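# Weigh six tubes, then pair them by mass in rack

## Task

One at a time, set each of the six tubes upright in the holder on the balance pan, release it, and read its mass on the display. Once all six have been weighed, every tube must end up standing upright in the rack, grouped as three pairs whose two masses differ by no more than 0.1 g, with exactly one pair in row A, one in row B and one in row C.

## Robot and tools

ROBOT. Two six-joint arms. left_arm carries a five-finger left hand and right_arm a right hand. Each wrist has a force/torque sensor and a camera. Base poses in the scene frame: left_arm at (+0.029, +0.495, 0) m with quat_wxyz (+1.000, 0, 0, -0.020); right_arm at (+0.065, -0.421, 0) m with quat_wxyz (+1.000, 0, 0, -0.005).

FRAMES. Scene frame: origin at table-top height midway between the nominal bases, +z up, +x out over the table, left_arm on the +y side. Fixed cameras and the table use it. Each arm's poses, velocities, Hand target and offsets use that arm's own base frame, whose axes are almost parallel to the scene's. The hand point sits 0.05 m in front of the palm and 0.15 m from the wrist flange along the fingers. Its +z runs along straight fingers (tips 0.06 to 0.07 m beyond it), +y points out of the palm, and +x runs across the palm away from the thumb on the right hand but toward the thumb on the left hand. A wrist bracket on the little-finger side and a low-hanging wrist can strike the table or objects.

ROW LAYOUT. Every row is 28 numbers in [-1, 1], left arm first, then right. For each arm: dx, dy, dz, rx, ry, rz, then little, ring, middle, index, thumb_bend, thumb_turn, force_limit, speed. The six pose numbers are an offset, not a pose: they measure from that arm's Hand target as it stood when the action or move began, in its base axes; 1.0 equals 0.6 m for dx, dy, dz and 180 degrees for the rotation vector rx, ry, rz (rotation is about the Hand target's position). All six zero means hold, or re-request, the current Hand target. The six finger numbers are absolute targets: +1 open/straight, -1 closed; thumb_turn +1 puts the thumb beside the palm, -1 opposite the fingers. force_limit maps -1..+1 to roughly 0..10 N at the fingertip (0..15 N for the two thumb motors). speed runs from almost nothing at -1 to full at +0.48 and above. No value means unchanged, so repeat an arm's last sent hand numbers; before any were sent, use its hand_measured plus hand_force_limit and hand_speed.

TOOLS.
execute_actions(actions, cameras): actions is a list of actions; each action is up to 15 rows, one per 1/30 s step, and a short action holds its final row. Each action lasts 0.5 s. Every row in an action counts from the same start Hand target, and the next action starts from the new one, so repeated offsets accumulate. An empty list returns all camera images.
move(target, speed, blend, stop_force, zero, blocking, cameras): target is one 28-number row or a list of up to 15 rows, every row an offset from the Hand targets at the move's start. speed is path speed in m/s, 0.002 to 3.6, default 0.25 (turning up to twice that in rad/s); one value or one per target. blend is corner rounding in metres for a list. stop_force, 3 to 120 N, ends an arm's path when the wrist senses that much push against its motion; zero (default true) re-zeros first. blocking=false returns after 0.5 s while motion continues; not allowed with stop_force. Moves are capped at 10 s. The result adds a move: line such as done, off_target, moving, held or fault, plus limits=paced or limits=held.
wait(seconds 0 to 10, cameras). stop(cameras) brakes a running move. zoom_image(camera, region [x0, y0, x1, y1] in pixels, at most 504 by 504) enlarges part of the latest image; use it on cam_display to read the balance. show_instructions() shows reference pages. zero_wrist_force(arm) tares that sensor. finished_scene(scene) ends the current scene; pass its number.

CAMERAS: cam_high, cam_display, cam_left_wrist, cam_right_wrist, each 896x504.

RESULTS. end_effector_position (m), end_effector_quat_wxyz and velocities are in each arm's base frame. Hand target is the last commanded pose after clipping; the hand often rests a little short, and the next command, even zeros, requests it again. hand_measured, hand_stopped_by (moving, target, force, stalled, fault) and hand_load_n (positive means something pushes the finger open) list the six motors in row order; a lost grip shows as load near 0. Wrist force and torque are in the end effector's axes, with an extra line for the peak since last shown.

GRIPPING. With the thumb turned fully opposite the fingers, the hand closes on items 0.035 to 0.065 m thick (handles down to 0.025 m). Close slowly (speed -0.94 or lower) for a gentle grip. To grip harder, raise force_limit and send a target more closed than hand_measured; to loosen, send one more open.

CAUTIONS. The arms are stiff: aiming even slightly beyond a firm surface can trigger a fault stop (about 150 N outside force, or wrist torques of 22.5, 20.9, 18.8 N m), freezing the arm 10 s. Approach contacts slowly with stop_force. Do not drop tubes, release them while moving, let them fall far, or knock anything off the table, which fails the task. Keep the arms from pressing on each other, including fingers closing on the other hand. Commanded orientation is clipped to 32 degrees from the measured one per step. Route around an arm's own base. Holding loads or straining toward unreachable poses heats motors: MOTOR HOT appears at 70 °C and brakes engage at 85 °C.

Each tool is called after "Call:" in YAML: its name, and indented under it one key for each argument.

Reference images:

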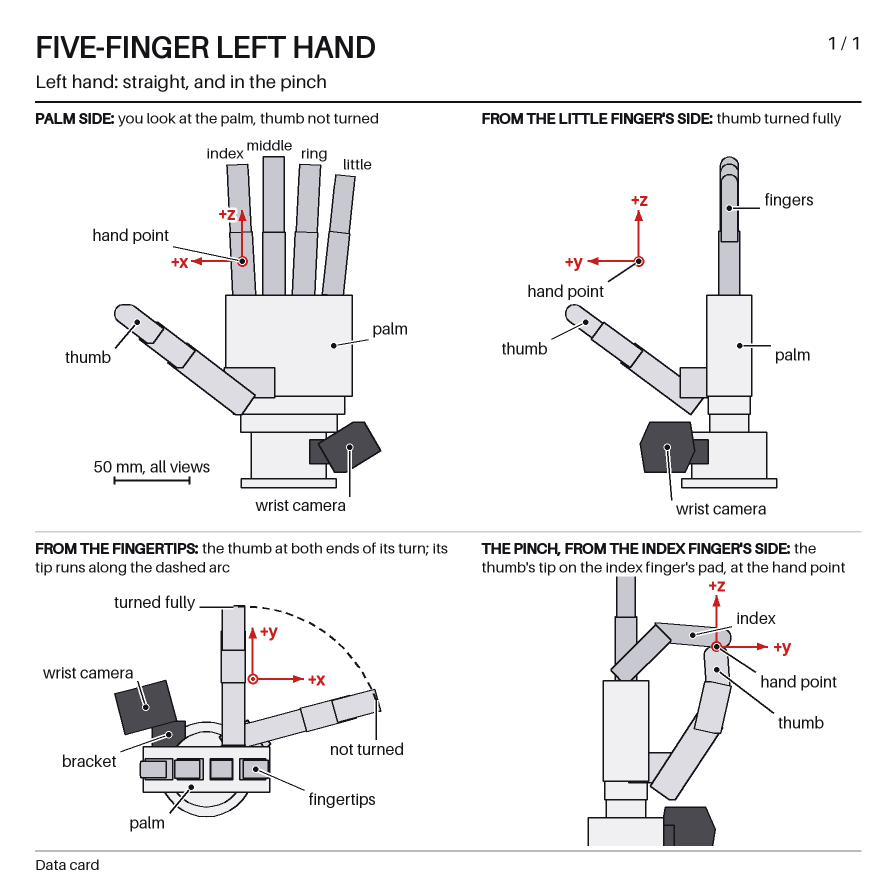

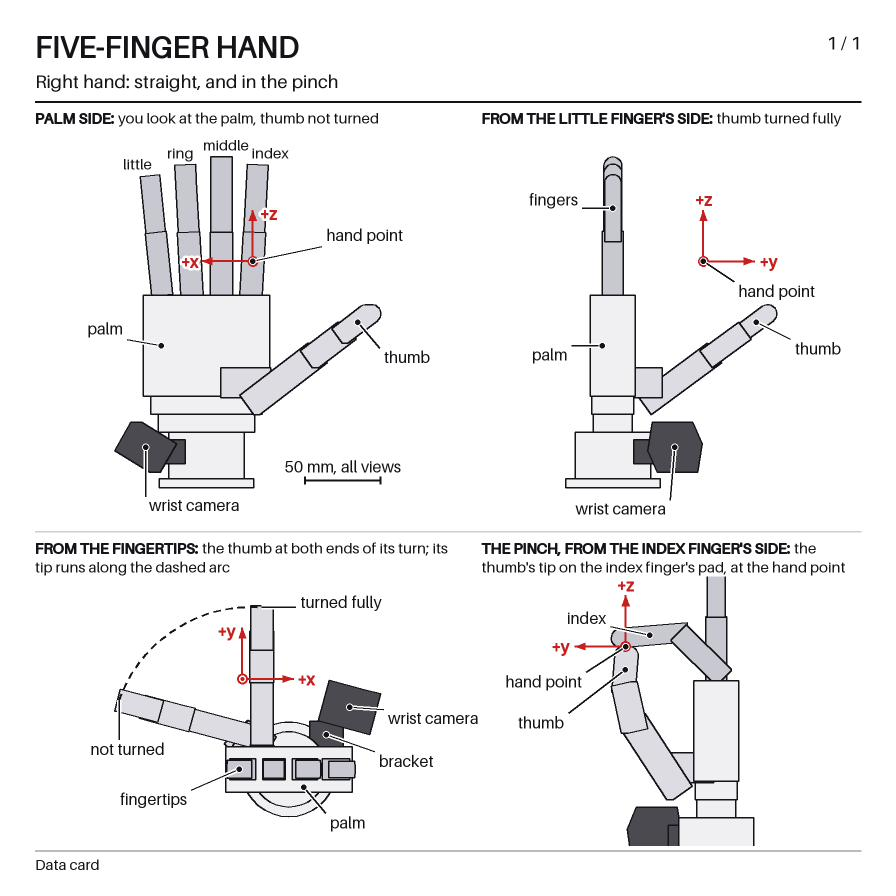

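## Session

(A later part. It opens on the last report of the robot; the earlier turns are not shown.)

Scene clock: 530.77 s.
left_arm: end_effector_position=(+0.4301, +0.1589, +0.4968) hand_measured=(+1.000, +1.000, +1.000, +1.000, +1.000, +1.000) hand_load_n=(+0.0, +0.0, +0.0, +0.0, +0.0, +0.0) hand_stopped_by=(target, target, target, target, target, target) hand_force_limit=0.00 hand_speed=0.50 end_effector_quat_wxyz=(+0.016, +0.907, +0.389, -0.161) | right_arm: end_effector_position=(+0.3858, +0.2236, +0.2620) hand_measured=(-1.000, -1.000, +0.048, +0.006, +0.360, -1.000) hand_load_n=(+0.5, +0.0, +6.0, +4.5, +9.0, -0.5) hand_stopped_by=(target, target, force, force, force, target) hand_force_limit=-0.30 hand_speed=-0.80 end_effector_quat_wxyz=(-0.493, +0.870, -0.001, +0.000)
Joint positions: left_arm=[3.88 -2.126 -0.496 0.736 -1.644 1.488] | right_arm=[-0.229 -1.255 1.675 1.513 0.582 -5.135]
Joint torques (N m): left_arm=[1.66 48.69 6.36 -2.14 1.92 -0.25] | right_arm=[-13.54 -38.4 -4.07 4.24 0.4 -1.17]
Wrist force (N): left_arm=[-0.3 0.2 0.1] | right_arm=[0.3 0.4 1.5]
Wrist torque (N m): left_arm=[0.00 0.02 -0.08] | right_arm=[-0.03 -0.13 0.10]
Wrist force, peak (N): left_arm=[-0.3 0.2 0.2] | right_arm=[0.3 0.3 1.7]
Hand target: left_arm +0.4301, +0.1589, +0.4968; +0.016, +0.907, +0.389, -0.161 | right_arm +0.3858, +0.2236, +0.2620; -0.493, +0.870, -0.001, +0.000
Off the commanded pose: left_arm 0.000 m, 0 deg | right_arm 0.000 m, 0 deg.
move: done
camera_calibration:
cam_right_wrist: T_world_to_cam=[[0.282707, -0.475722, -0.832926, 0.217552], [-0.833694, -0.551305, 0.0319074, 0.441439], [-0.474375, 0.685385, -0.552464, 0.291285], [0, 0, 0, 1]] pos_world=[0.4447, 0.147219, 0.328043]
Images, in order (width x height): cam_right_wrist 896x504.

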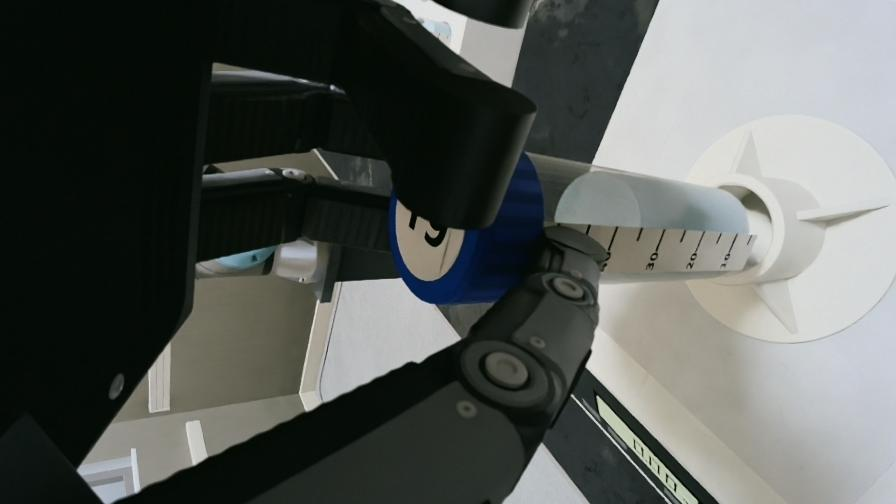

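Call:
move:
  target:
    - [0,0,0,0,0,0,1,1,1,1,1,1,0,0.5,0,0,-0.01,0,0,0,-1,-1,-0.08,-0.08,-0.34,-1,-0.3,-0.8]
    - [0,0,0,0,0,0,1,1,1,1,1,1,0,0.5,0,0,-0.085,0,0,0,-1,-1,-0.08,-0.08,-0.34,-1,-0.3,-0.8]
  speed: 0.04
  stop_force: 3

Call:
move:
  target:
    - [0,0,0,0,0,0,1,1,1,1,1,1,0,0.5,0,0,0,0,0,0,-1,-1,0.8,0.8,1,-1,-0.3,0]
    - [0,0,0,0,0,0,1,1,1,1,1,1,0,0.5,0,0,0.125,0,0,0,-1,-1,0.8,0.8,1,-1,-0.3,0]
  speed: 0.2
  cameras: ["cam_right_wrist"]

Call:
wait:
  seconds: 0.3
  cameras: ["cam_display"]

Call:
zoom_image:
  camera: "cam_display"
  region: [340, 80, 500, 240]

Scene clock: 541.97 s.
left_arm: end_effector_position=(+0.4301, +0.1589, +0.4968) hand_measured=(+1.000, +1.000, +1.000, +1.000, +1.000, +1.000) hand_load_n=(+0.0, +0.0, -0.5, +0.0, +0.0, +0.0) hand_stopped_by=(target, target, target, target, target, target) hand_force_limit=0.00 hand_speed=0.50 end_effector_quat_wxyz=(+0.016, +0.907, +0.389, -0.161) | right_arm: end_effector_position=(+0.3857, +0.2236, +0.2151) hand_measured=(-1.000, -1.000, +0.048, +0.006, +0.360, -1.000) hand_load_n=(+0.0, +0.0, +6.5, +3.0, +7.0, +0.0) hand_stopped_by=(target, target, force, force, force, target) hand_force_limit=-0.30 hand_speed=-0.80 end_effector_quat_wxyz=(-0.493, +0.870, -0.001, -0.001)
Joint positions: left_arm=[3.88 -2.126 -0.496 0.736 -1.644 1.488] | right_arm=[-0.229 -1.204 1.738 1.4 0.582 -5.136]
Joint torques (N m): left_arm=[1.14 48.71 7.94 -2.2 2.07 -0.13] | right_arm=[-10.48 -39.4 -26.42 4.27 0.11 -1.06]
Wrist force (N): left_arm=[-0.1 -0.2 0.0] | right_arm=[0.3 0.5 1.8]
Wrist torque (N m): left_arm=[-0.05 -0.01 -0.05] | right_arm=[-0.06 -0.13 0.09]
Wrist force, peak (N): left_arm=[-0.1 0.4 0.0] | right_arm=[0.4 -4.4 -0.4]
Hand target: left_arm +0.4301, +0.1589, +0.4968; +0.016, +0.907, +0.389, -0.161 | right_arm +0.3857, +0.2236, +0.2151; -0.493, +0.870, -0.001, -0.001 (not the last commanded pose)
Off the commanded pose: left_arm 0.000 m, 0 deg | right_arm 0.004 m, 0 deg.
move: contact (right_arm); path passed 1 of 2 targets

Scene clock: 543.67 s.
left_arm: end_effector_position=(+0.4301, +0.1589, +0.4968) hand_measured=(+1.000, +1.000, +1.000, +1.000, +1.000, +1.000) hand_load_n=(+0.0, +0.0, +0.0, +0.0, +0.0, +0.0) hand_stopped_by=(target, target, target, target, target, target) hand_force_limit=0.00 hand_speed=0.50 end_effector_quat_wxyz=(+0.016, +0.907, +0.389, -0.161) | right_arm: end_effector_position=(+0.3857, +0.2236, +0.2901) hand_measured=(-1.000, -1.000, +0.800, +0.800, +1.000, -1.000) hand_load_n=(+0.0, +0.0, +0.0, +0.0, +0.0, +0.0) hand_stopped_by=(target, target, target, target, target, target) hand_force_limit=-0.30 hand_speed=0.00 end_effector_quat_wxyz=(-0.493, +0.870, -0.001, -0.001)
Joint positions: left_arm=[3.88 -2.126 -0.496 0.736 -1.644 1.488] | right_arm=[-0.229 -1.28 1.631 1.582 0.582 -5.136]
Joint torques (N m): left_arm=[0.33 48.75 7.83 -2.26 2.04 -0.21] | right_arm=[-14.93 -37.56 -27.04 4.24 0.41 -1.14]
Wrist force (N): left_arm=[-0.1 -0.1 0.0] | right_arm=[0.0 -0.1 1.2]
Wrist torque (N m): left_arm=[-0.03 -0.02 -0.05] | right_arm=[-0.06 -0.08 0.07]
Wrist force, peak (N): left_arm=[-0.4 0.0 0.0] | right_arm=[0.2 0.9 1.9]
Hand target: left_arm +0.4301, +0.1589, +0.4968; +0.016, +0.907, +0.389, -0.161 | right_arm +0.3857, +0.2236, +0.2901; -0.493, +0.870, -0.001, -0.001
Off the commanded pose: left_arm 0.000 m, 0 deg | right_arm 0.000 m, 0 deg.
move: done
camera_calibration:
cam_right_wrist: T_world_to_cam=[[0.282625, -0.475664, -0.832987, 0.241117], [-0.833662, -0.551347, 0.0319841, 0.440421], [-0.474479, 0.68539, -0.552368, 0.306828], [0, 0, 0, 1]] pos_world=[0.4446, 0.147219, 0.356243]
Images, in order (width x height): cam_right_wrist 896x504.

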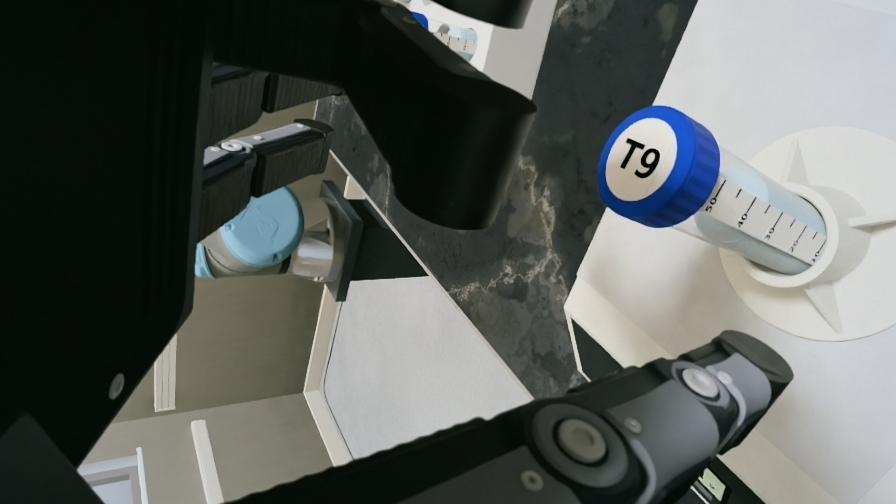

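Scene clock: 543.97 s.
left_arm: end_effector_position=(+0.4301, +0.1589, +0.4968) hand_measured=(+1.000, +1.000, +1.000, +1.000, +1.000, +1.000) hand_load_n=(+0.0, +0.0, +0.0, +0.0, -0.5, +0.0) hand_stopped_by=(target, target, target, target, target, target) hand_force_limit=0.00 hand_speed=0.50 end_effector_quat_wxyz=(+0.016, +0.907, +0.389, -0.161) | right_arm: end_effector_position=(+0.3857, +0.2236, +0.2901) hand_measured=(-1.000, -1.000, +0.800, +0.800, +1.000, -1.000) hand_load_n=(+0.0, +0.0, -0.5, +0.0, +0.0, +0.0) hand_stopped_by=(target, target, target, target, target, target) hand_force_limit=-0.30 hand_speed=0.00 end_effector_quat_wxyz=(-0.493, +0.870, -0.001, -0.001)
Joint positions: left_arm=[3.88 -2.126 -0.496 0.736 -1.644 1.488] | right_arm=[-0.229 -1.28 1.631 1.582 0.582 -5.136]
Joint torques (N m): left_arm=[0.95 49.44 7.13 -2.43 2.16 -0.45] | right_arm=[-15.01 -38.38 -28.43 4.16 0.3 -1.54]
Wrist force (N): left_arm=[-0.1 0.1 0.1] | right_arm=[0.2 -0.1 1.4]
Wrist torque (N m): left_arm=[-0.01 0.00 -0.06] | right_arm=[-0.07 -0.11 0.08]
Wrist force, peak (N): left_arm=[-0.3 0.2 0.0] | right_arm=[0.2 0.1 1.4]
Hand target: left_arm +0.4301, +0.1589, +0.4968; +0.016, +0.907, +0.389, -0.161 | right_arm +0.3857, +0.2236, +0.2901; -0.493, +0.870, -0.001, -0.001
Off the commanded pose: left_arm 0.000 m, 0 deg | right_arm 0.000 m, 0 deg.
wait: 0.30 s; at rest by 0.17 s
Images, in order (width x height): cam_display 896x504.

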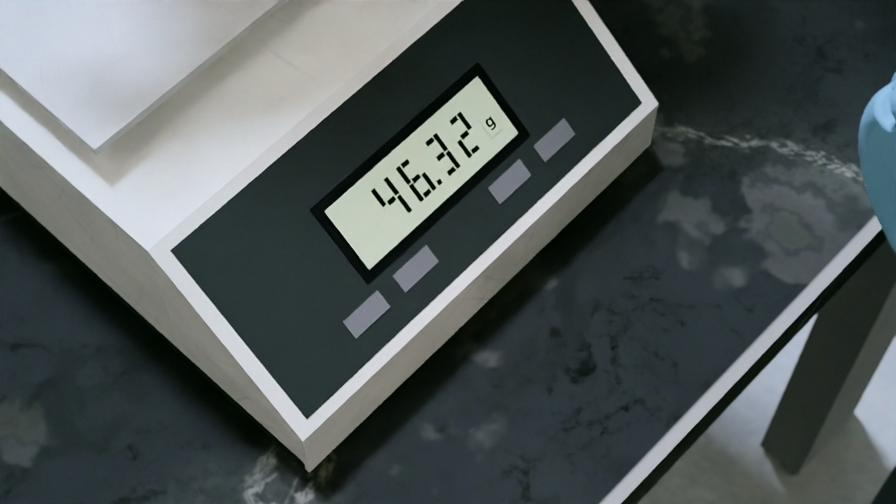

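Scaled by 3.150 from the camera's 896x504 image, which has a finer 1280x720 frame.

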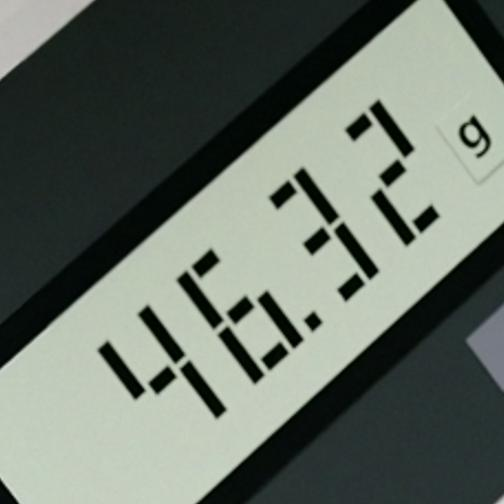

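Call:
move:
  target:
    - [0,0,0,0,0,0,1,1,1,1,1,1,0,0.5,-0.032,0.5795,0.01,0,0,0.0,-1,-1,0.8,0.8,1,-1,-0.3,0]
    - [0,0,0,0,0,0,1,1,1,1,1,1,0,0.5,-0.032,0.5795,-0.15,0,0,0,-1,-1,0.8,0.8,1,-1,-0.3,0]
  speed: [0.4,0.25]
  blend: [0.02,0]
  cameras: ["cam_right_wrist","cam_display","cam_high"]

Call:
zoom_image:
  camera: "cam_right_wrist"
  region: [400, 80, 896, 420]

Call:
zoom_image:
  camera: "cam_display"
  region: [340, 80, 500, 240]

Scene clock: 557.63 s.
left_arm: end_effector_position=(+0.4301, +0.1589, +0.4968) hand_measured=(+1.000, +1.000, +1.000, +1.000, +1.000, +1.000) hand_load_n=(-0.5, +0.0, +0.0, +0.0, +0.0, +0.0) hand_stopped_by=(target, target, target, target, target, target) hand_force_limit=0.00 hand_speed=0.50 end_effector_quat_wxyz=(+0.016, +0.907, +0.389, -0.161) | right_arm: end_effector_position=(+0.3665, +0.5713, +0.2002) hand_measured=(-1.000, -1.000, +0.800, +0.800, +1.000, -1.000) hand_load_n=(+0.0, +0.0, +0.0, +0.0, +0.0, +0.0) hand_stopped_by=(target, target, target, target, target, target) hand_force_limit=-0.30 hand_speed=0.00 end_effector_quat_wxyz=(-0.493, +0.870, -0.001, -0.001)
Joint positions: left_arm=[3.88 -2.126 -0.496 0.736 -1.644 1.488] | right_arm=[0.53 -0.999 1.192 0.676 0.738 -3.859]
Joint torques (N m): left_arm=[0.83 49.75 7.71 -2.32 2.06 -0.52] | right_arm=[13.16 -37.42 -6.14 -0.15 0.53 1.36]
Wrist force (N): left_arm=[0.2 0.1 -0.1] | right_arm=[0.4 0.3 0.9]
Wrist torque (N m): left_arm=[0.00 -0.06 -0.04] | right_arm=[0.01 -0.11 -0.03]
Wrist force, peak (N): left_arm=[-0.3 0.3 -0.2] | right_arm=[0.1 -2.5 1.6]
Hand target: left_arm +0.4301, +0.1589, +0.4968; +0.016, +0.907, +0.389, -0.161 | right_arm +0.3665, +0.5713, +0.2001; -0.493, +0.870, -0.001, -0.001
Off the commanded pose: left_arm 0.000 m, 0 deg | right_arm 0.000 m, 0 deg.
move: done
camera_calibration:
cam_right_wrist: T_world_to_cam=[[0.282598, -0.475709, -0.83297, 0.337], [-0.833716, -0.551267, 0.0319775, 0.619006], [-0.474401, 0.685423, -0.552394, 0.00982348], [0, 0, 0, 1]] pos_world=[0.4255, 0.494819, 0.266343]
Images, in order (width x height): cam_high 896x504, cam_display 896x504, cam_right_wrist 896x504.

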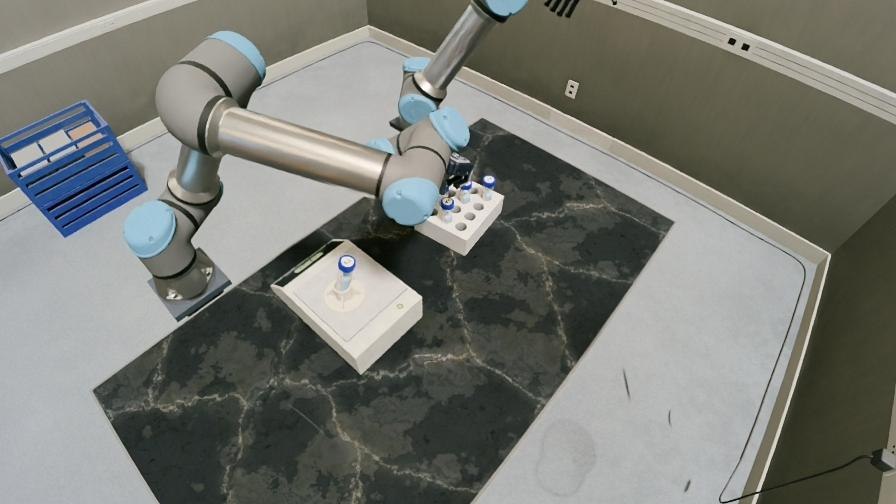

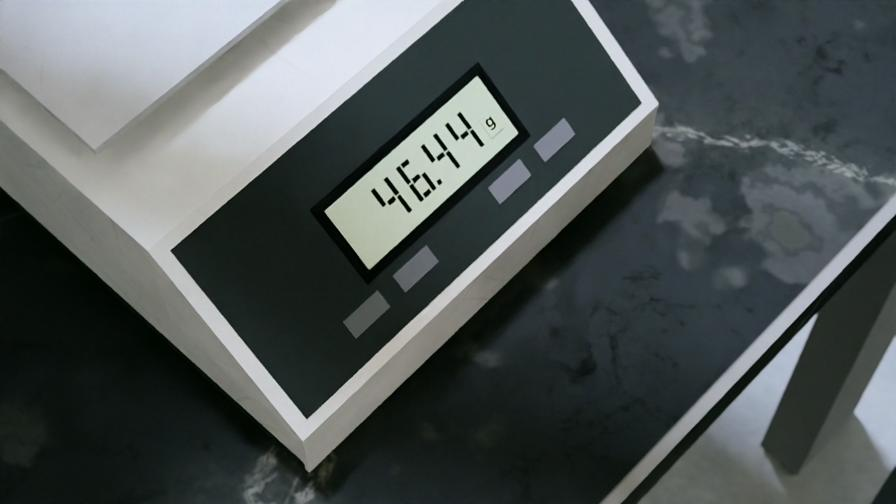

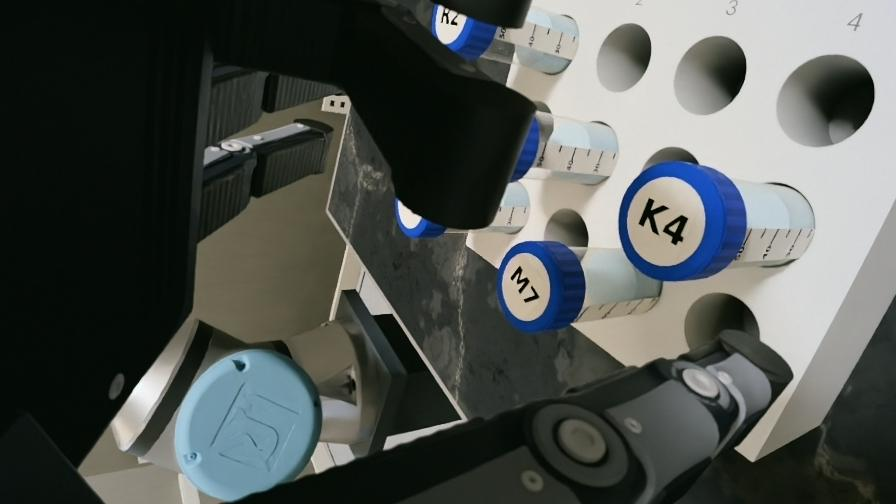

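Scaled by 1.016 from the camera's 896x504 image, which has a finer 1280x720 frame.

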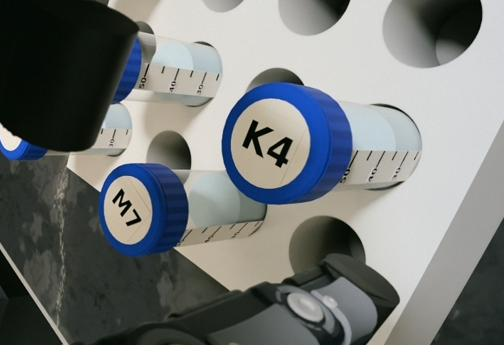

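Scaled by 3.150 from the camera's 896x504 image, which has a finer 1280x720 frame.

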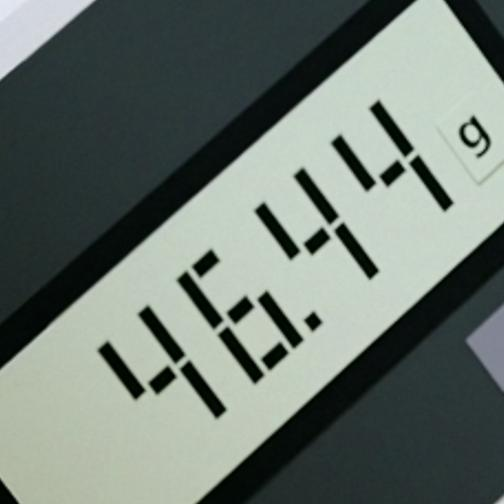

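Call:
move:
  target:
    - [0,0,0,0,0,0,1,1,1,1,1,1,0,0.5,0,0.0018,-0.1267,0,0,0,-1,-1,0.35,0.35,1,-1,-0.3,0]
    - [0,0,0,0,0,0,1,1,1,1,1,1,0,0.5,0,0.0018,-0.1267,0,0,0,-1,-1,0.08,0.08,1,-1,-0.7,-0.2]
  speed: 0.2

Call:
move:
  target:
    - [0,0,0,0,0,0,1,1,1,1,1,1,0,0.5,0,0,0,0,0,0,-1,-1,0.08,0.08,-0.3,-1,-0.7,-0.5]
    - [0,0,0,0,0,0,1,1,1,1,1,1,0,0.5,0,0,0,0,0,0,-1,-1,-0.06,-0.06,-0.3,-1,-0.7,-0.7]
    - [0,0,0,0,0,0,1,1,1,1,1,1,0,0.5,0,0,0,0,0,0,-1,-1,-0.07,-0.07,-0.32,-1,-0.3,-0.8]

Scene clock: 569.13 s.
left_arm: end_effector_position=(+0.4301, +0.1589, +0.4968) hand_measured=(+1.000, +1.000, +1.000, +1.000, +1.000, +1.000) hand_load_n=(+0.0, +0.0, +0.0, +0.0, +0.0, +0.0) hand_stopped_by=(target, target, target, target, target, target) hand_force_limit=0.00 hand_speed=0.50 end_effector_quat_wxyz=(+0.016, +0.907, +0.389, -0.161) | right_arm: end_effector_position=(+0.3665, +0.5723, +0.1241) hand_measured=(-1.000, -1.000, +0.080, +0.080, +1.000, -1.000) hand_load_n=(+0.0, +0.0, +0.0, +0.0, +0.0, +0.0) hand_stopped_by=(target, target, target, target, target, target) hand_force_limit=-0.70 hand_speed=-0.20 end_effector_quat_wxyz=(-0.493, +0.870, -0.001, -0.001)
Joint positions: left_arm=[3.88 -2.126 -0.496 0.736 -1.644 1.488] | right_arm=[0.532 -0.946 1.306 0.507 0.739 -3.857]
Joint torques (N m): left_arm=[-1.11 49.14 6.85 -2.27 1.89 -0.33] | right_arm=[13.28 -38.83 -7.84 -0.26 0.22 1.41]
Wrist force (N): left_arm=[-0.1 0.0 0.0] | right_arm=[0.2 0.1 1.0]
Wrist torque (N m): left_arm=[-0.04 -0.01 -0.05] | right_arm=[-0.03 -0.10 -0.05]
Wrist force, peak (N): left_arm=[-0.4 0.2 0.2] | right_arm=[0.3 1.3 1.6]
Hand target: left_arm +0.4301, +0.1589, +0.4968; +0.016, +0.907, +0.389, -0.161 | right_arm +0.3665, +0.5723, +0.1241; -0.493, +0.870, -0.001, -0.001
Off the commanded pose: left_arm 0.000 m, 0 deg | right_arm 0.000 m, 0 deg.
move: done

Scene clock: 571.27 s.
left_arm: end_effector_position=(+0.4301, +0.1589, +0.4968) hand_measured=(+1.000, +1.000, +1.000, +1.000, +1.000, +1.000) hand_load_n=(+0.0, +0.0, +0.0, +0.0, +0.0, +0.0) hand_stopped_by=(target, target, target, target, target, target) hand_force_limit=0.00 hand_speed=0.50 end_effector_quat_wxyz=(+0.016, +0.907, +0.389, -0.161) | right_arm: end_effector_position=(+0.3665, +0.5723, +0.1241) hand_measured=(-1.000, -1.000, +0.064, -0.068, +0.370, -1.000) hand_load_n=(+0.0, +0.0, +0.5, +3.5, +4.5, -1.0) hand_stopped_by=(target, target, force, force, force, target) hand_force_limit=-0.30 hand_speed=-0.80 end_effector_quat_wxyz=(-0.493, +0.870, -0.001, -0.001)
Joint positions: left_arm=[3.88 -2.126 -0.496 0.736 -1.644 1.488] | right_arm=[0.532 -0.946 1.306 0.507 0.739 -3.857]
Joint torques (N m): left_arm=[-0.33 48.64 8.27 -2.22 2.06 -0.59] | right_arm=[12.02 -41.5 -13.91 -0.2 -1.68 1.21]
Wrist force (N): left_arm=[0.0 0.2 0.1] | right_arm=[-0.5 1.2 1.8]
Wrist torque (N m): left_arm=[0.00 -0.03 -0.05] | right_arm=[0.04 -0.13 -0.02]
Wrist force, peak (N): left_arm=[0.0 0.3 0.2] | right_arm=[-0.8 1.0 2.1]
Hand target: left_arm +0.4301, +0.1589, +0.4968; +0.016, +0.907, +0.389, -0.161 | right_arm +0.3665, +0.5723, +0.1241; -0.493, +0.870, -0.001, -0.001
Off the commanded pose: left_arm 0.000 m, 0 deg | right_arm 0.000 m, 0 deg.
move: done

Call:
move:
  target: [0,0,0,0,0,0,1,1,1,1,1,1,0,0.5,0,0,0,0,0,0,-1,-1,-0.08,-0.09,-0.34,-1,-0.3,-0.8]
  cameras: ["cam_right_wrist"]

Scene clock: 581.07 s.
left_arm: end_effector_position=(+0.4301, +0.1589, +0.4968) hand_measured=(+1.000, +1.000, +1.000, +1.000, +1.000, +1.000) hand_load_n=(+0.0, +0.0, +0.0, +0.0, +0.0, +0.0) hand_stopped_by=(target, target, target, target, target, target) hand_force_limit=0.00 hand_speed=0.50 end_effector_quat_wxyz=(+0.016, +0.907, +0.389, -0.161) | right_arm: end_effector_position=(+0.3665, +0.5723, +0.1241) hand_measured=(-1.000, -1.000, +0.050, -0.068, +0.366, -1.000) hand_load_n=(+0.0, +0.0, +7.5, +2.0, +7.5, -0.5) hand_stopped_by=(target, target, force, force, force, target) hand_force_limit=-0.30 hand_speed=-0.80 end_effector_quat_wxyz=(-0.493, +0.870, -0.001, -0.001)
Joint positions: left_arm=[3.88 -2.126 -0.496 0.736 -1.644 1.488] | right_arm=[0.532 -0.946 1.306 0.507 0.739 -3.857]
Joint torques (N m): left_arm=[0.09 48.93 6.96 -2.2 2.03 -0.68] | right_arm=[10.17 -48.08 -24.5 -0.03 -2.35 0.37]
Wrist force (N): left_arm=[-0.2 0.1 -0.1] | right_arm=[-0.3 0.3 2.5]
Wrist torque (N m): left_arm=[0.00 0.01 -0.07] | right_arm=[0.04 -0.14 -0.06]
Wrist force, peak (N): left_arm=[-0.3 0.3 -0.2] | right_arm=[-0.3 0.3 2.9]
Hand target: left_arm +0.4301, +0.1589, +0.4968; +0.016, +0.907, +0.389, -0.161 | right_arm +0.3665, +0.5723, +0.1241; -0.493, +0.870, -0.001, -0.001
Off the commanded pose: left_arm 0.000 m, 0 deg | right_arm 0.000 m, 0 deg.
move: done
camera_calibration:
cam_right_wrist: T_world_to_cam=[[0.282598, -0.475709, -0.83297, 0.274163], [-0.833716, -0.551267, 0.0319775, 0.621963], [-0.474401, 0.685423, -0.552394, -0.0330151], [0, 0, 0, 1]] pos_world=[0.4254, 0.495919, 0.190243]
Images, in order (width x height): cam_right_wrist 896x504.

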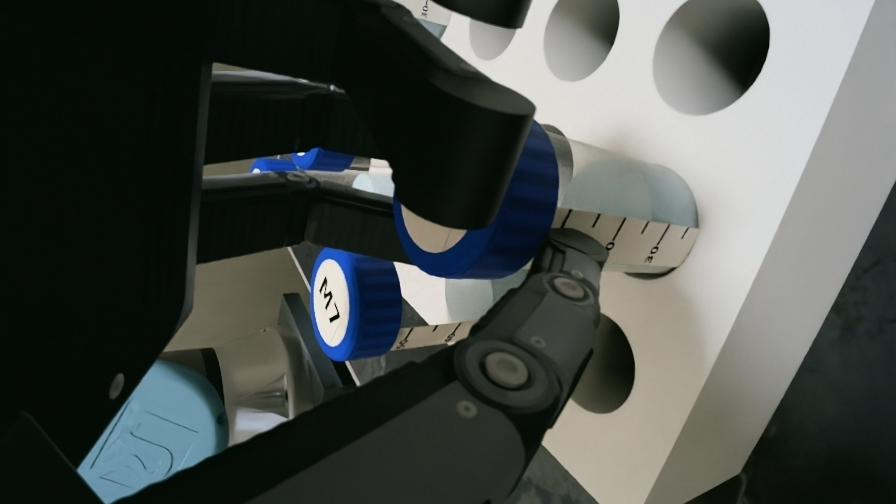

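Call:
move:
  target:
    - [0,0,0,0,0,0,1,1,1,1,1,1,0,0.5,0,0,0,0,0,0,-1,-1,0.2,0.2,1,-1,-0.7,-0.2]
    - [0,0,0,0,0,0,1,1,1,1,1,1,0,0.5,0.005,0,0,0,0,0,-1,-1,0.2,0.2,1,-1,-0.7,-0.2]
    - [0,0,0,0,0,0,1,1,1,1,1,1,0,0.5,0.005,0,0,0,0,0,-1,-1,0.08,0.08,1,-1,-0.7,-0.2]
  cameras: ["cam_right_wrist"]

Scene clock: 590.03 s.
left_arm: end_effector_position=(+0.4301, +0.1589, +0.4968) hand_measured=(+1.000, +1.000, +1.000, +1.000, +1.000, +1.000) hand_load_n=(+0.0, +0.0, +0.0, +0.0, +0.0, +0.0) hand_stopped_by=(target, target, target, target, target, target) hand_force_limit=0.00 hand_speed=0.50 end_effector_quat_wxyz=(+0.016, +0.907, +0.389, -0.161) | right_arm: end_effector_position=(+0.3695, +0.5723, +0.1241) hand_measured=(-1.000, -1.000, +0.080, +0.080, +1.000, -1.000) hand_load_n=(+0.0, +0.5, +0.0, +0.0, +0.0, +0.0) hand_stopped_by=(target, target, target, target, target, target) hand_force_limit=-0.70 hand_speed=-0.20 end_effector_quat_wxyz=(-0.493, +0.870, -0.001, -0.001)
Joint positions: left_arm=[3.88 -2.126 -0.496 0.736 -1.644 1.488] | right_arm=[0.529 -0.94 1.298 0.513 0.737 -3.86]
Joint torques (N m): left_arm=[-0.11 49.12 7.86 -2.37 2.03 -0.58] | right_arm=[-14.58 -39.21 -28.69 2.56 -2.23 -0.78]
Wrist force (N): left_arm=[-0.2 0.1 0.3] | right_arm=[0.3 0.1 0.9]
Wrist torque (N m): left_arm=[-0.02 0.00 -0.06] | right_arm=[-0.01 -0.11 -0.04]
Wrist force, peak (N): left_arm=[-0.4 0.3 -0.1] | right_arm=[-0.2 0.3 2.9]
Hand target: left_arm +0.4301, +0.1589, +0.4968; +0.016, +0.907, +0.389, -0.161 | right_arm +0.3695, +0.5723, +0.1241; -0.493, +0.870, -0.001, -0.001
Off the commanded pose: left_arm 0.000 m, 0 deg | right_arm 0.000 m, 0 deg.
move: done
camera_calibration:
cam_right_wrist: T_world_to_cam=[[0.282598, -0.475709, -0.83297, 0.273315], [-0.833716, -0.551267, 0.0319775, 0.624464], [-0.474401, 0.685423, -0.552394, -0.0315919], [0, 0, 0, 1]] pos_world=[0.4284, 0.495919, 0.190243]
Images, in order (width x height): cam_right_wrist 896x504.

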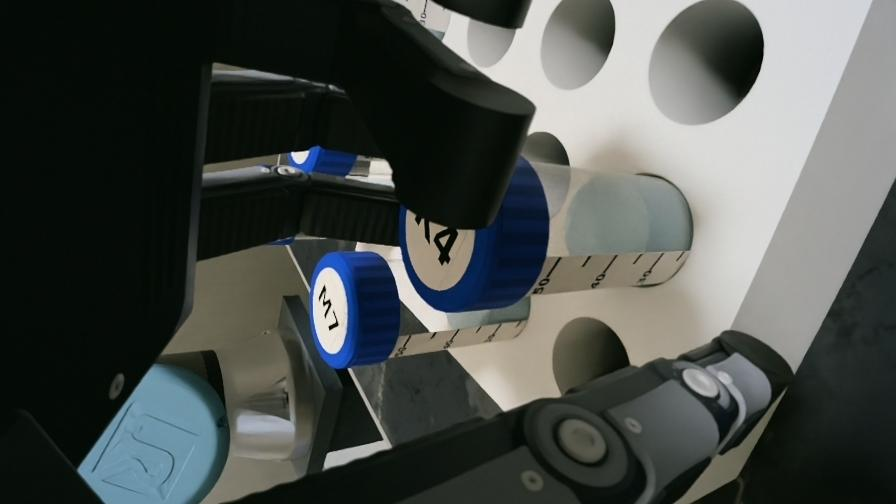

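Call:
move:
  target:
    - [0,0,0,0,0,0,1,1,1,1,1,1,0,0.5,0,0,0,0,0,0,-1,-1,0.08,0.08,-0.3,-1,-0.7,-0.5]
    - [0,0,0,0,0,0,1,1,1,1,1,1,0,0.5,0,0,0,0,0,0,-1,-1,-0.06,-0.06,-0.3,-1,-0.7,-0.7]
    - [0,0,0,0,0,0,1,1,1,1,1,1,0,0.5,0,0,0,0,0,0,-1,-1,-0.07,-0.07,-0.32,-1,-0.3,-0.8]

Scene clock: 595.73 s.
left_arm: end_effector_position=(+0.4301, +0.1589, +0.4968) hand_measured=(+1.000, +1.000, +1.000, +1.000, +1.000, +1.000) hand_load_n=(+0.0, +0.0, +0.0, +0.0, +0.0, +0.0) hand_stopped_by=(target, target, target, target, target, target) hand_force_limit=0.00 hand_speed=0.50 end_effector_quat_wxyz=(+0.016, +0.907, +0.389, -0.161) | right_arm: end_effector_position=(+0.3695, +0.5723, +0.1241) hand_measured=(-1.000, -1.000, +0.048, +0.022, +0.352, -1.000) hand_load_n=(+0.0, +0.0, +8.0, +4.5, +10.5, +0.0) hand_stopped_by=(target, target, force, force, force, target) hand_force_limit=-0.30 hand_speed=-0.80 end_effector_quat_wxyz=(-0.493, +0.870, -0.001, -0.001)
Joint positions: left_arm=[3.88 -2.126 -0.496 0.736 -1.644 1.488] | right_arm=[0.529 -0.94 1.298 0.513 0.737 -3.86]
Joint torques (N m): left_arm=[-1.21 48.77 7.49 -2.63 1.94 -0.29] | right_arm=[-14.45 -42.26 -28.58 2.51 0.39 -0.86]
Wrist force (N): left_arm=[-0.1 0.0 -0.1] | right_arm=[0.3 -0.7 2.2]
Wrist torque (N m): left_arm=[-0.02 -0.01 -0.06] | right_arm=[0.07 -0.10 -0.07]
Wrist force, peak (N): left_arm=[0.1 0.3 0.3] | right_arm=[0.3 -0.9 2.5]
Hand target: left_arm +0.4301, +0.1589, +0.4968; +0.016, +0.907, +0.389, -0.161 | right_arm +0.3695, +0.5723, +0.1241; -0.493, +0.870, -0.001, -0.001
Off the commanded pose: left_arm 0.000 m, 0 deg | right_arm 0.000 m, 0 deg.
move: done

Call:
move:
  target:
    - [0,0,0,0,0,0,1,1,1,1,1,1,0,0.5,0,0,0.118,0,0,0,-1,-1,-0.07,-0.07,-0.32,-1,-0.3,-0.8]
    - [0,0,0,0,0,0,1,1,1,1,1,1,0,0.5,0.065,0.0858,0.118,0,0,0,-1,-1,-0.07,-0.07,-0.32,-1,-0.3,-0.8]
  speed: 0.2
  blend: [0.005,0]
  cameras: ["cam_right_wrist"]

Call:
zoom_image:
  camera: "cam_right_wrist"
  region: [500, 80, 896, 340]

Scene clock: 603.47 s.
left_arm: end_effector_position=(+0.4301, +0.1589, +0.4968) hand_measured=(+1.000, +1.000, +1.000, +1.000, +1.000, +1.000) hand_load_n=(+0.0, +0.0, +0.0, +0.0, +0.0, +0.0) hand_stopped_by=(target, target, target, target, target, target) hand_force_limit=0.00 hand_speed=0.50 end_effector_quat_wxyz=(+0.016, +0.907, +0.389, -0.161) | right_arm: end_effector_position=(+0.4085, +0.6238, +0.1949) hand_measured=(-1.000, -1.000, +0.048, +0.022, +0.352, -1.000) hand_load_n=(+0.0, +0.0, +6.5, +4.0, +9.5, +0.0) hand_stopped_by=(target, target, force, force, force, target) hand_force_limit=-0.30 hand_speed=-0.80 end_effector_quat_wxyz=(-0.493, +0.870, -0.001, +0.000)
Joint positions: left_arm=[3.88 -2.126 -0.496 0.736 -1.644 1.488] | right_arm=[0.57 -0.818 0.897 0.758 0.764 -3.815]
Joint torques (N m): left_arm=[-1.49 49.36 7.61 -2.55 2.07 -0.83] | right_arm=[13.35 -46.1 -31.37 2.71 0.65 -0.8]
Wrist force (N): left_arm=[-0.1 0.1 0.0] | right_arm=[0.6 0.8 1.1]
Wrist torque (N m): left_arm=[-0.01 -0.01 -0.06] | right_arm=[0.04 -0.16 -0.01]
Wrist force, peak (N): left_arm=[-0.3 0.2 0.3] | right_arm=[0.3 1.7 2.9]
Hand target: left_arm +0.4301, +0.1589, +0.4968; +0.016, +0.907, +0.389, -0.161 | right_arm +0.4085, +0.6238, +0.1949; -0.493, +0.870, -0.001, -0.001
Off the commanded pose: left_arm 0.000 m, 0 deg | right_arm 0.000 m, 0 deg.
move: done
camera_calibration:
cam_right_wrist: T_world_to_cam=[[0.282646, -0.475631, -0.832998, 0.345709], [-0.833718, -0.55127, 0.0318777, 0.683133], [-0.474369, 0.685476, -0.552356, -0.0093333], [0, 0, 0, 1]] pos_world=[0.4674, 0.547418, 0.261043]
Images, in order (width x height): cam_right_wrist 896x504.

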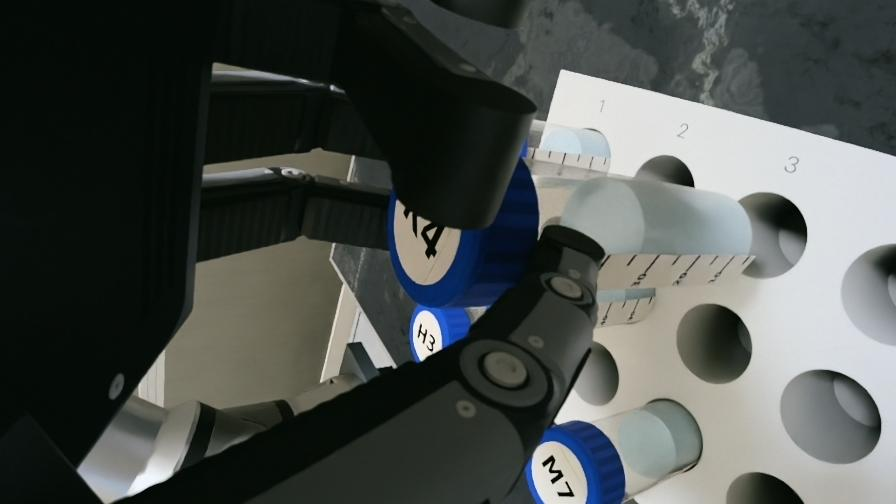

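Scaled by 1.273 from the camera's 896x504 image, which has a finer 1280x720 frame.

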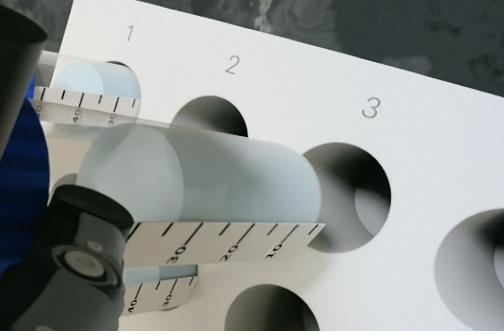

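Call:
move:
  target:
    - [0,0,0,0,0,0,1,1,1,1,1,1,0,0.5,0.0011,-0.0008,-0.01,0,0,0,-1,-1,-0.07,-0.07,-0.32,-1,-0.3,-0.8]
    - [0,0,0,0,0,0,1,1,1,1,1,1,0,0.5,0.0011,-0.0008,-0.135,0,0,0,-1,-1,-0.07,-0.07,-0.32,-1,-0.3,-0.8]
  speed: 0.05
  stop_force: 3.5

Scene clock: 617.20 s.
left_arm: end_effector_position=(+0.4301, +0.1589, +0.4968) hand_measured=(+1.000, +1.000, +1.000, +1.000, +1.000, +1.000) hand_load_n=(+0.0, +0.0, +0.0, +0.0, +0.0, +0.0) hand_stopped_by=(target, target, target, target, target, target) hand_force_limit=0.00 hand_speed=0.50 end_effector_quat_wxyz=(+0.016, +0.907, +0.389, -0.161) | right_arm: end_effector_position=(+0.4092, +0.6233, +0.1204) hand_measured=(-1.000, -1.000, +0.048, +0.022, +0.352, -1.000) hand_load_n=(+0.5, +0.0, +7.0, +2.5, +8.0, +0.5) hand_stopped_by=(target, target, force, force, force, target) hand_force_limit=-0.30 hand_speed=-0.80 end_effector_quat_wxyz=(-0.493, +0.870, -0.001, -0.001)
Joint positions: left_arm=[3.88 -2.126 -0.496 0.736 -1.644 1.488] | right_arm=[0.569 -0.783 1.028 0.593 0.763 -3.816]
Joint torques (N m): left_arm=[-1.56 48.74 7.94 -2.43 2.07 -1.03] | right_arm=[-11.21 -59.84 -30.15 2.47 -0.41 -0.97]
Wrist force (N): left_arm=[-0.2 0.2 0.1] | right_arm=[0.5 0.6 1.1]
Wrist torque (N m): left_arm=[0.00 0.01 -0.07] | right_arm=[0.02 -0.12 -0.04]
Wrist force, peak (N): left_arm=[-0.2 0.4 0.1] | right_arm=[0.5 -5.0 -0.9]
Hand target: left_arm +0.4301, +0.1589, +0.4968; +0.016, +0.907, +0.389, -0.161 | right_arm +0.4092, +0.6233, +0.1204; -0.493, +0.870, -0.001, -0.001 (not the last commanded pose)
Off the commanded pose: left_arm 0.000 m, 0 deg | right_arm 0.006 m, 0 deg.
move: contact (right_arm); path passed 1 of 2 targets

Call:
move:
  target:
    - [0,0,0,0,0,0,1,1,1,1,1,1,0,0.5,0,0,0,0,0,0,-1,-1,0.35,0.35,1,-1,-0.3,0]
    - [0,0,0,0,0,0,1,1,1,1,1,1,0,0.5,0,0,0.139,0,0,0,-1,-1,0.35,0.35,1,-1,-0.3,0]
    - [0,0,0,0,0,0,1,1,1,1,1,1,0,0.5,-0.0197,-0.6405,0.2827,0,0,0,-1,-1,0.8,0.8,1,-1,-0.3,0]
  speed: [0.3,0.3,0.4]
  cameras: ["cam_right_wrist"]

Call:
zoom_image:
  camera: "cam_right_wrist"
  region: [500, 80, 896, 340]

Scene clock: 637.37 s.
left_arm: end_effector_position=(+0.4301, +0.1589, +0.4968) hand_measured=(+1.000, +1.000, +1.000, +1.000, +1.000, +1.000) hand_load_n=(+0.0, +0.0, -0.5, +0.0, +0.0, +0.0) hand_stopped_by=(target, target, target, target, target, target) hand_force_limit=0.00 hand_speed=0.50 end_effector_quat_wxyz=(+0.016, +0.907, +0.389, -0.161) | right_arm: end_effector_position=(+0.3973, +0.2390, +0.2900) hand_measured=(-1.000, -1.000, +0.800, +0.800, +1.000, -1.000) hand_load_n=(+0.0, +0.0, +0.0, +0.0, +0.0, +0.0) hand_stopped_by=(target, target, target, target, target, target) hand_force_limit=-0.30 hand_speed=0.00 end_effector_quat_wxyz=(-0.493, +0.870, -0.001, -0.001)
Joint positions: left_arm=[3.88 -2.126 -0.496 0.736 -1.644 1.488] | right_arm=[-0.186 -1.249 1.574 1.545 0.568 -5.06]
Joint torques (N m): left_arm=[-2.04 49.39 9.61 -2.52 2.06 -0.97] | right_arm=[-14.71 -24.89 -7.01 3.43 -0.32 -1.48]
Wrist force (N): left_arm=[-0.2 0.1 0.1] | right_arm=[0.1 -0.2 1.2]
Wrist torque (N m): left_arm=[-0.02 0.00 -0.06] | right_arm=[-0.06 -0.09 0.09]
Wrist force, peak (N): left_arm=[-0.3 0.4 -0.1] | right_arm=[0.4 -0.1 2.5]
Hand target: left_arm +0.4301, +0.1589, +0.4968; +0.016, +0.907, +0.389, -0.161 | right_arm +0.3973, +0.2390, +0.2900; -0.493, +0.870, -0.001, -0.001
Off the commanded pose: left_arm 0.000 m, 0 deg | right_arm 0.000 m, 0 deg.
move: done
camera_calibration:
cam_right_wrist: T_world_to_cam=[[0.282619, -0.475817, -0.832901, 0.244967], [-0.833598, -0.551434, 0.0321658, 0.458593], [-0.474595, 0.685215, -0.552486, 0.301837], [0, 0, 0, 1]] pos_world=[0.4563, 0.16262, 0.356043]
Images, in order (width x height): cam_right_wrist 896x504.

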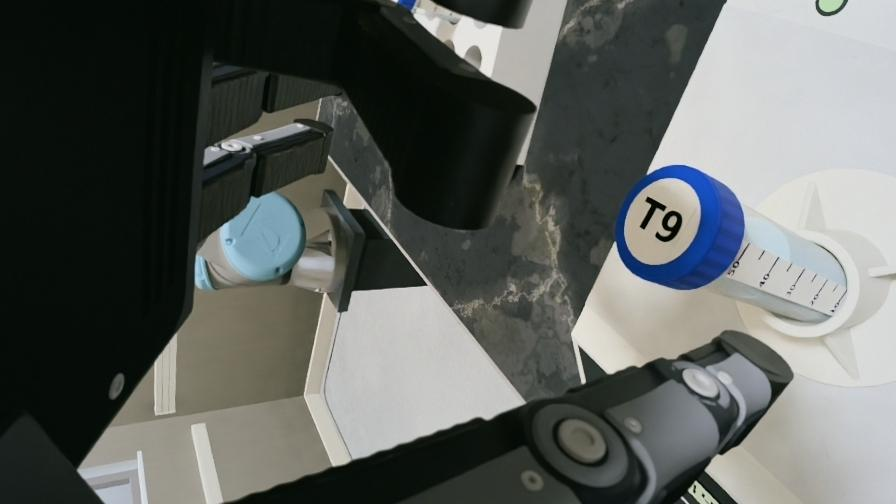

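Scaled by 1.273 from the camera's 896x504 image, which has a finer 1280x720 frame.

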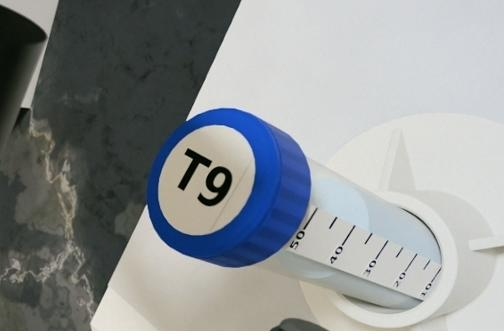

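Call:
move:
  target:
    - [0,0,0,0,0,0,1,1,1,1,1,1,0,0.5,0,-0.0025,-0.1267,0,0,0,-1,-1,0.8,0.8,1,-1,-0.3,0]
    - [0,0,0,0,0,0,1,1,1,1,1,1,0,0.5,0,-0.0025,-0.1267,0,0,0,-1,-1,0.08,0.08,1,-1,-0.6,-0.2]
  speed: 0.15

Call:
move:
  target:
    - [0,0,0,0,0,0,1,1,1,1,1,1,0,0.5,0,0,0,0,0,0,-1,-1,0.08,0.08,-0.3,-1,-0.7,-0.5]
    - [0,0,0,0,0,0,1,1,1,1,1,1,0,0.5,0,0,0,0,0,0,-1,-1,-0.06,-0.06,-0.3,-1,-0.7,-0.7]
    - [0,0,0,0,0,0,1,1,1,1,1,1,0,0.5,0,0,0,0,0,0,-1,-1,-0.07,-0.07,-0.32,-1,-0.3,-0.8]
  cameras: ["cam_right_wrist"]

Scene clock: 647.40 s.
left_arm: end_effector_position=(+0.4301, +0.1589, +0.4968) hand_measured=(+1.000, +1.000, +1.000, +1.000, +1.000, +1.000) hand_load_n=(+0.0, +0.0, +0.0, +0.0, -0.5, +0.0) hand_stopped_by=(target, target, target, target, target, target) hand_force_limit=0.00 hand_speed=0.50 end_effector_quat_wxyz=(+0.016, +0.907, +0.389, -0.161) | right_arm: end_effector_position=(+0.3973, +0.2375, +0.2140) hand_measured=(-1.000, -1.000, +0.080, +0.080, +1.000, -1.000) hand_load_n=(+0.0, +0.0, +0.0, +0.0, +0.0, +0.0) hand_stopped_by=(target, target, target, target, target, target) hand_force_limit=-0.60 hand_speed=-0.20 end_effector_quat_wxyz=(-0.493, +0.870, -0.001, -0.001)
Joint positions: left_arm=[3.88 -2.126 -0.496 0.736 -1.644 1.488] | right_arm=[-0.189 -1.177 1.685 1.367 0.569 -5.067]
Joint torques (N m): left_arm=[-2.67 49.19 6.78 -2.66 2.02 -1.05] | right_arm=[9.85 -26.79 -4.85 1.46 -1.91 0.67]
Wrist force (N): left_arm=[-0.1 0.1 0.0] | right_arm=[0.4 -0.1 1.0]
Wrist torque (N m): left_arm=[-0.02 0.00 -0.06] | right_arm=[-0.04 -0.13 0.10]
Wrist force, peak (N): left_arm=[-0.1 0.4 0.0] | right_arm=[0.2 1.0 1.4]
Hand target: left_arm +0.4301, +0.1589, +0.4968; +0.016, +0.907, +0.389, -0.161 | right_arm +0.3973, +0.2375, +0.2140; -0.493, +0.870, -0.001, -0.001
Off the commanded pose: left_arm 0.000 m, 0 deg | right_arm 0.000 m, 0 deg.
move: done

Scene clock: 649.57 s.
left_arm: end_effector_position=(+0.4301, +0.1589, +0.4968) hand_measured=(+1.000, +1.000, +1.000, +1.000, +1.000, +1.000) hand_load_n=(+0.0, +0.0, +0.0, +0.0, +0.0, +0.0) hand_stopped_by=(target, target, target, target, target, target) hand_force_limit=0.00 hand_speed=0.50 end_effector_quat_wxyz=(+0.016, +0.907, +0.389, -0.161) | right_arm: end_effector_position=(+0.3973, +0.2375, +0.2139) hand_measured=(-1.000, -1.000, +0.048, +0.056, +0.364, -1.000) hand_load_n=(+0.0, +0.0, +8.5, +2.0, +9.5, +0.5) hand_stopped_by=(target, target, force, force, force, target) hand_force_limit=-0.30 hand_speed=-0.80 end_effector_quat_wxyz=(-0.493, +0.870, -0.001, -0.001)
Joint positions: left_arm=[3.88 -2.126 -0.496 0.736 -1.644 1.488] | right_arm=[-0.189 -1.177 1.685 1.367 0.569 -5.067]
Joint torques (N m): left_arm=[-1.91 48.68 8.49 -2.59 2.11 -1.19] | right_arm=[10.67 -27.62 -9.08 3.32 0.25 0.67]
Wrist force (N): left_arm=[0.1 0.2 0.0] | right_arm=[0.7 -1.2 -0.4]
Wrist torque (N m): left_arm=[0.01 -0.04 -0.06] | right_arm=[-0.13 -0.11 0.07]
Wrist force, peak (N): left_arm=[-0.3 0.1 -0.2] | right_arm=[0.8 -2.3 -0.5]
Hand target: left_arm +0.4301, +0.1589, +0.4968; +0.016, +0.907, +0.389, -0.161 | right_arm +0.3973, +0.2375, +0.2140; -0.493, +0.870, -0.001, -0.001
Off the commanded pose: left_arm 0.000 m, 0 deg | right_arm 0.000 m, 0 deg.
move: done
camera_calibration:
cam_right_wrist: T_world_to_cam=[[0.282667, -0.475739, -0.83293, 0.180926], [-0.8336, -0.551436, 0.032066, 0.460239], [-0.474563, 0.685267, -0.552449, 0.260843], [0, 0, 0, 1]] pos_world=[0.4563, 0.16112, 0.280043]
Images, in order (width x height): cam_right_wrist 896x504.

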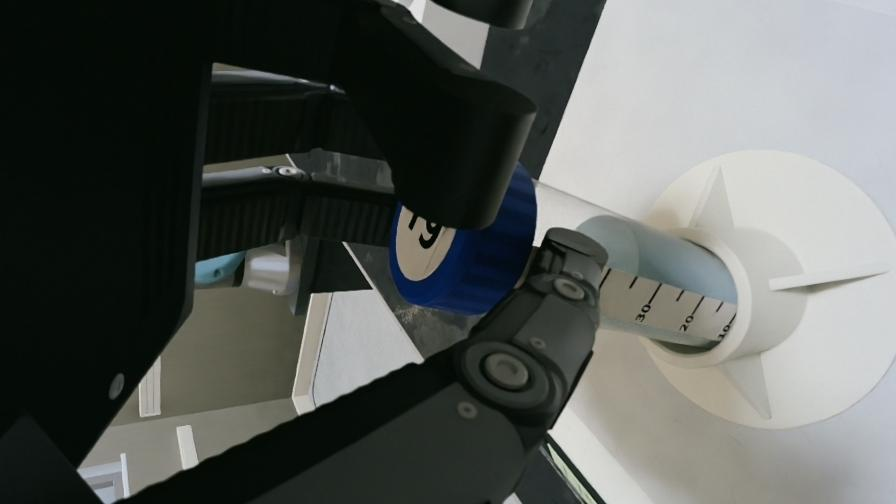

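Call:
move:
  target: [0,0,0,0,0,0,1,1,1,1,1,1,0,0.5,0,0,0.129,0,0,0,-1,-1,-0.07,-0.07,-0.32,-1,-0.3,-0.8]
  speed: 0.15
  cameras: ["cam_right_wrist"]

Call:
zoom_image:
  camera: "cam_right_wrist"
  region: [580, 220, 760, 380]

Scene clock: 654.43 s.
left_arm: end_effector_position=(+0.4301, +0.1589, +0.4968) hand_measured=(+1.000, +1.000, +1.000, +1.000, +1.000, +1.000) hand_load_n=(+0.0, +0.0, +0.0, +0.0, +0.0, +0.0) hand_stopped_by=(target, target, target, target, target, target) hand_force_limit=0.00 hand_speed=0.50 end_effector_quat_wxyz=(+0.016, +0.907, +0.389, -0.161) | right_arm: end_effector_position=(+0.3973, +0.2375, +0.2913) hand_measured=(-1.000, -1.000, +0.048, +0.056, +0.364, -1.000) hand_load_n=(+0.0, +0.0, +7.0, +2.0, +10.5, +1.5) hand_stopped_by=(target, target, force, force, force, target) hand_force_limit=-0.30 hand_speed=-0.80 end_effector_quat_wxyz=(-0.493, +0.870, -0.001, -0.001)
Joint positions: left_arm=[3.88 -2.126 -0.496 0.736 -1.644 1.488] | right_arm=[-0.189 -1.251 1.573 1.552 0.569 -5.067]
Joint torques (N m): left_arm=[-2.55 50.03 8.61 -2.84 1.95 -1.07] | right_arm=[-14.9 -39.32 -27.64 4.62 0.26 -0.92]
Wrist force (N): left_arm=[0.0 0.2 0.0] | right_arm=[0.2 0.5 1.4]
Wrist torque (N m): left_arm=[0.00 -0.03 -0.06] | right_arm=[-0.01 -0.10 0.10]
Wrist force, peak (N): left_arm=[-0.3 0.4 0.1] | right_arm=[0.2 1.4 1.9]
Hand target: left_arm +0.4301, +0.1589, +0.4968; +0.016, +0.907, +0.389, -0.161 | right_arm +0.3973, +0.2375, +0.2914; -0.493, +0.870, -0.001, -0.001
Off the commanded pose: left_arm 0.000 m, 0 deg | right_arm 0.000 m, 0 deg.
move: done
camera_calibration:
cam_right_wrist: T_world_to_cam=[[0.282699, -0.475737, -0.83292, 0.245452], [-0.833527, -0.551544, 0.032119, 0.457695], [-0.474673, 0.685181, -0.552461, 0.303554], [0, 0, 0, 1]] pos_world=[0.4562, 0.16122, 0.357443]
Images, in order (width x height): cam_right_wrist 896x504.

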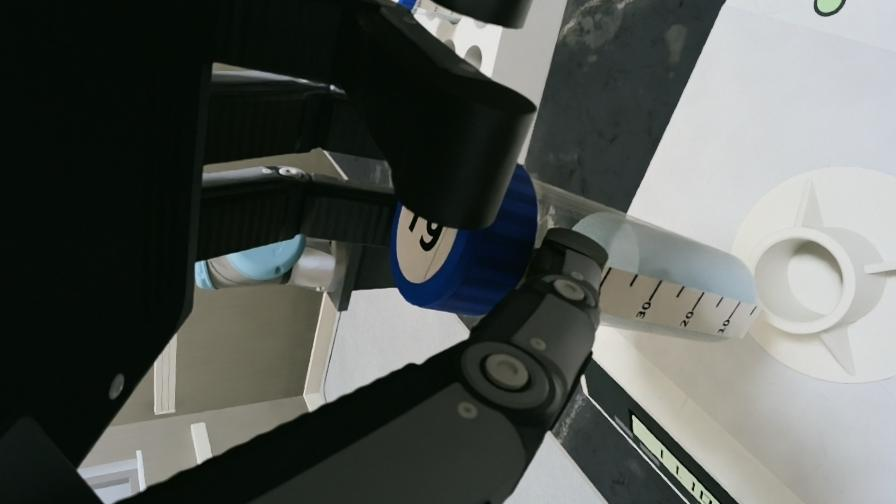

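Scaled by 2.800 from the camera's 896x504 image, which has a finer 1280x720 frame.

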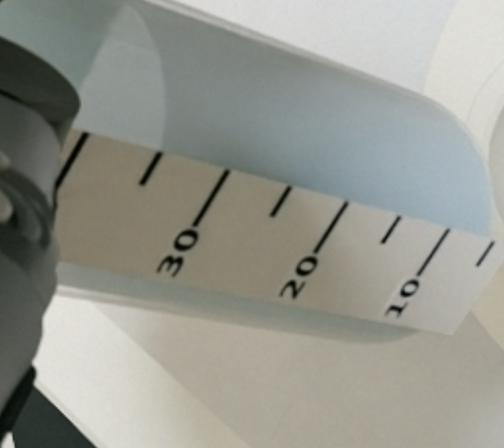

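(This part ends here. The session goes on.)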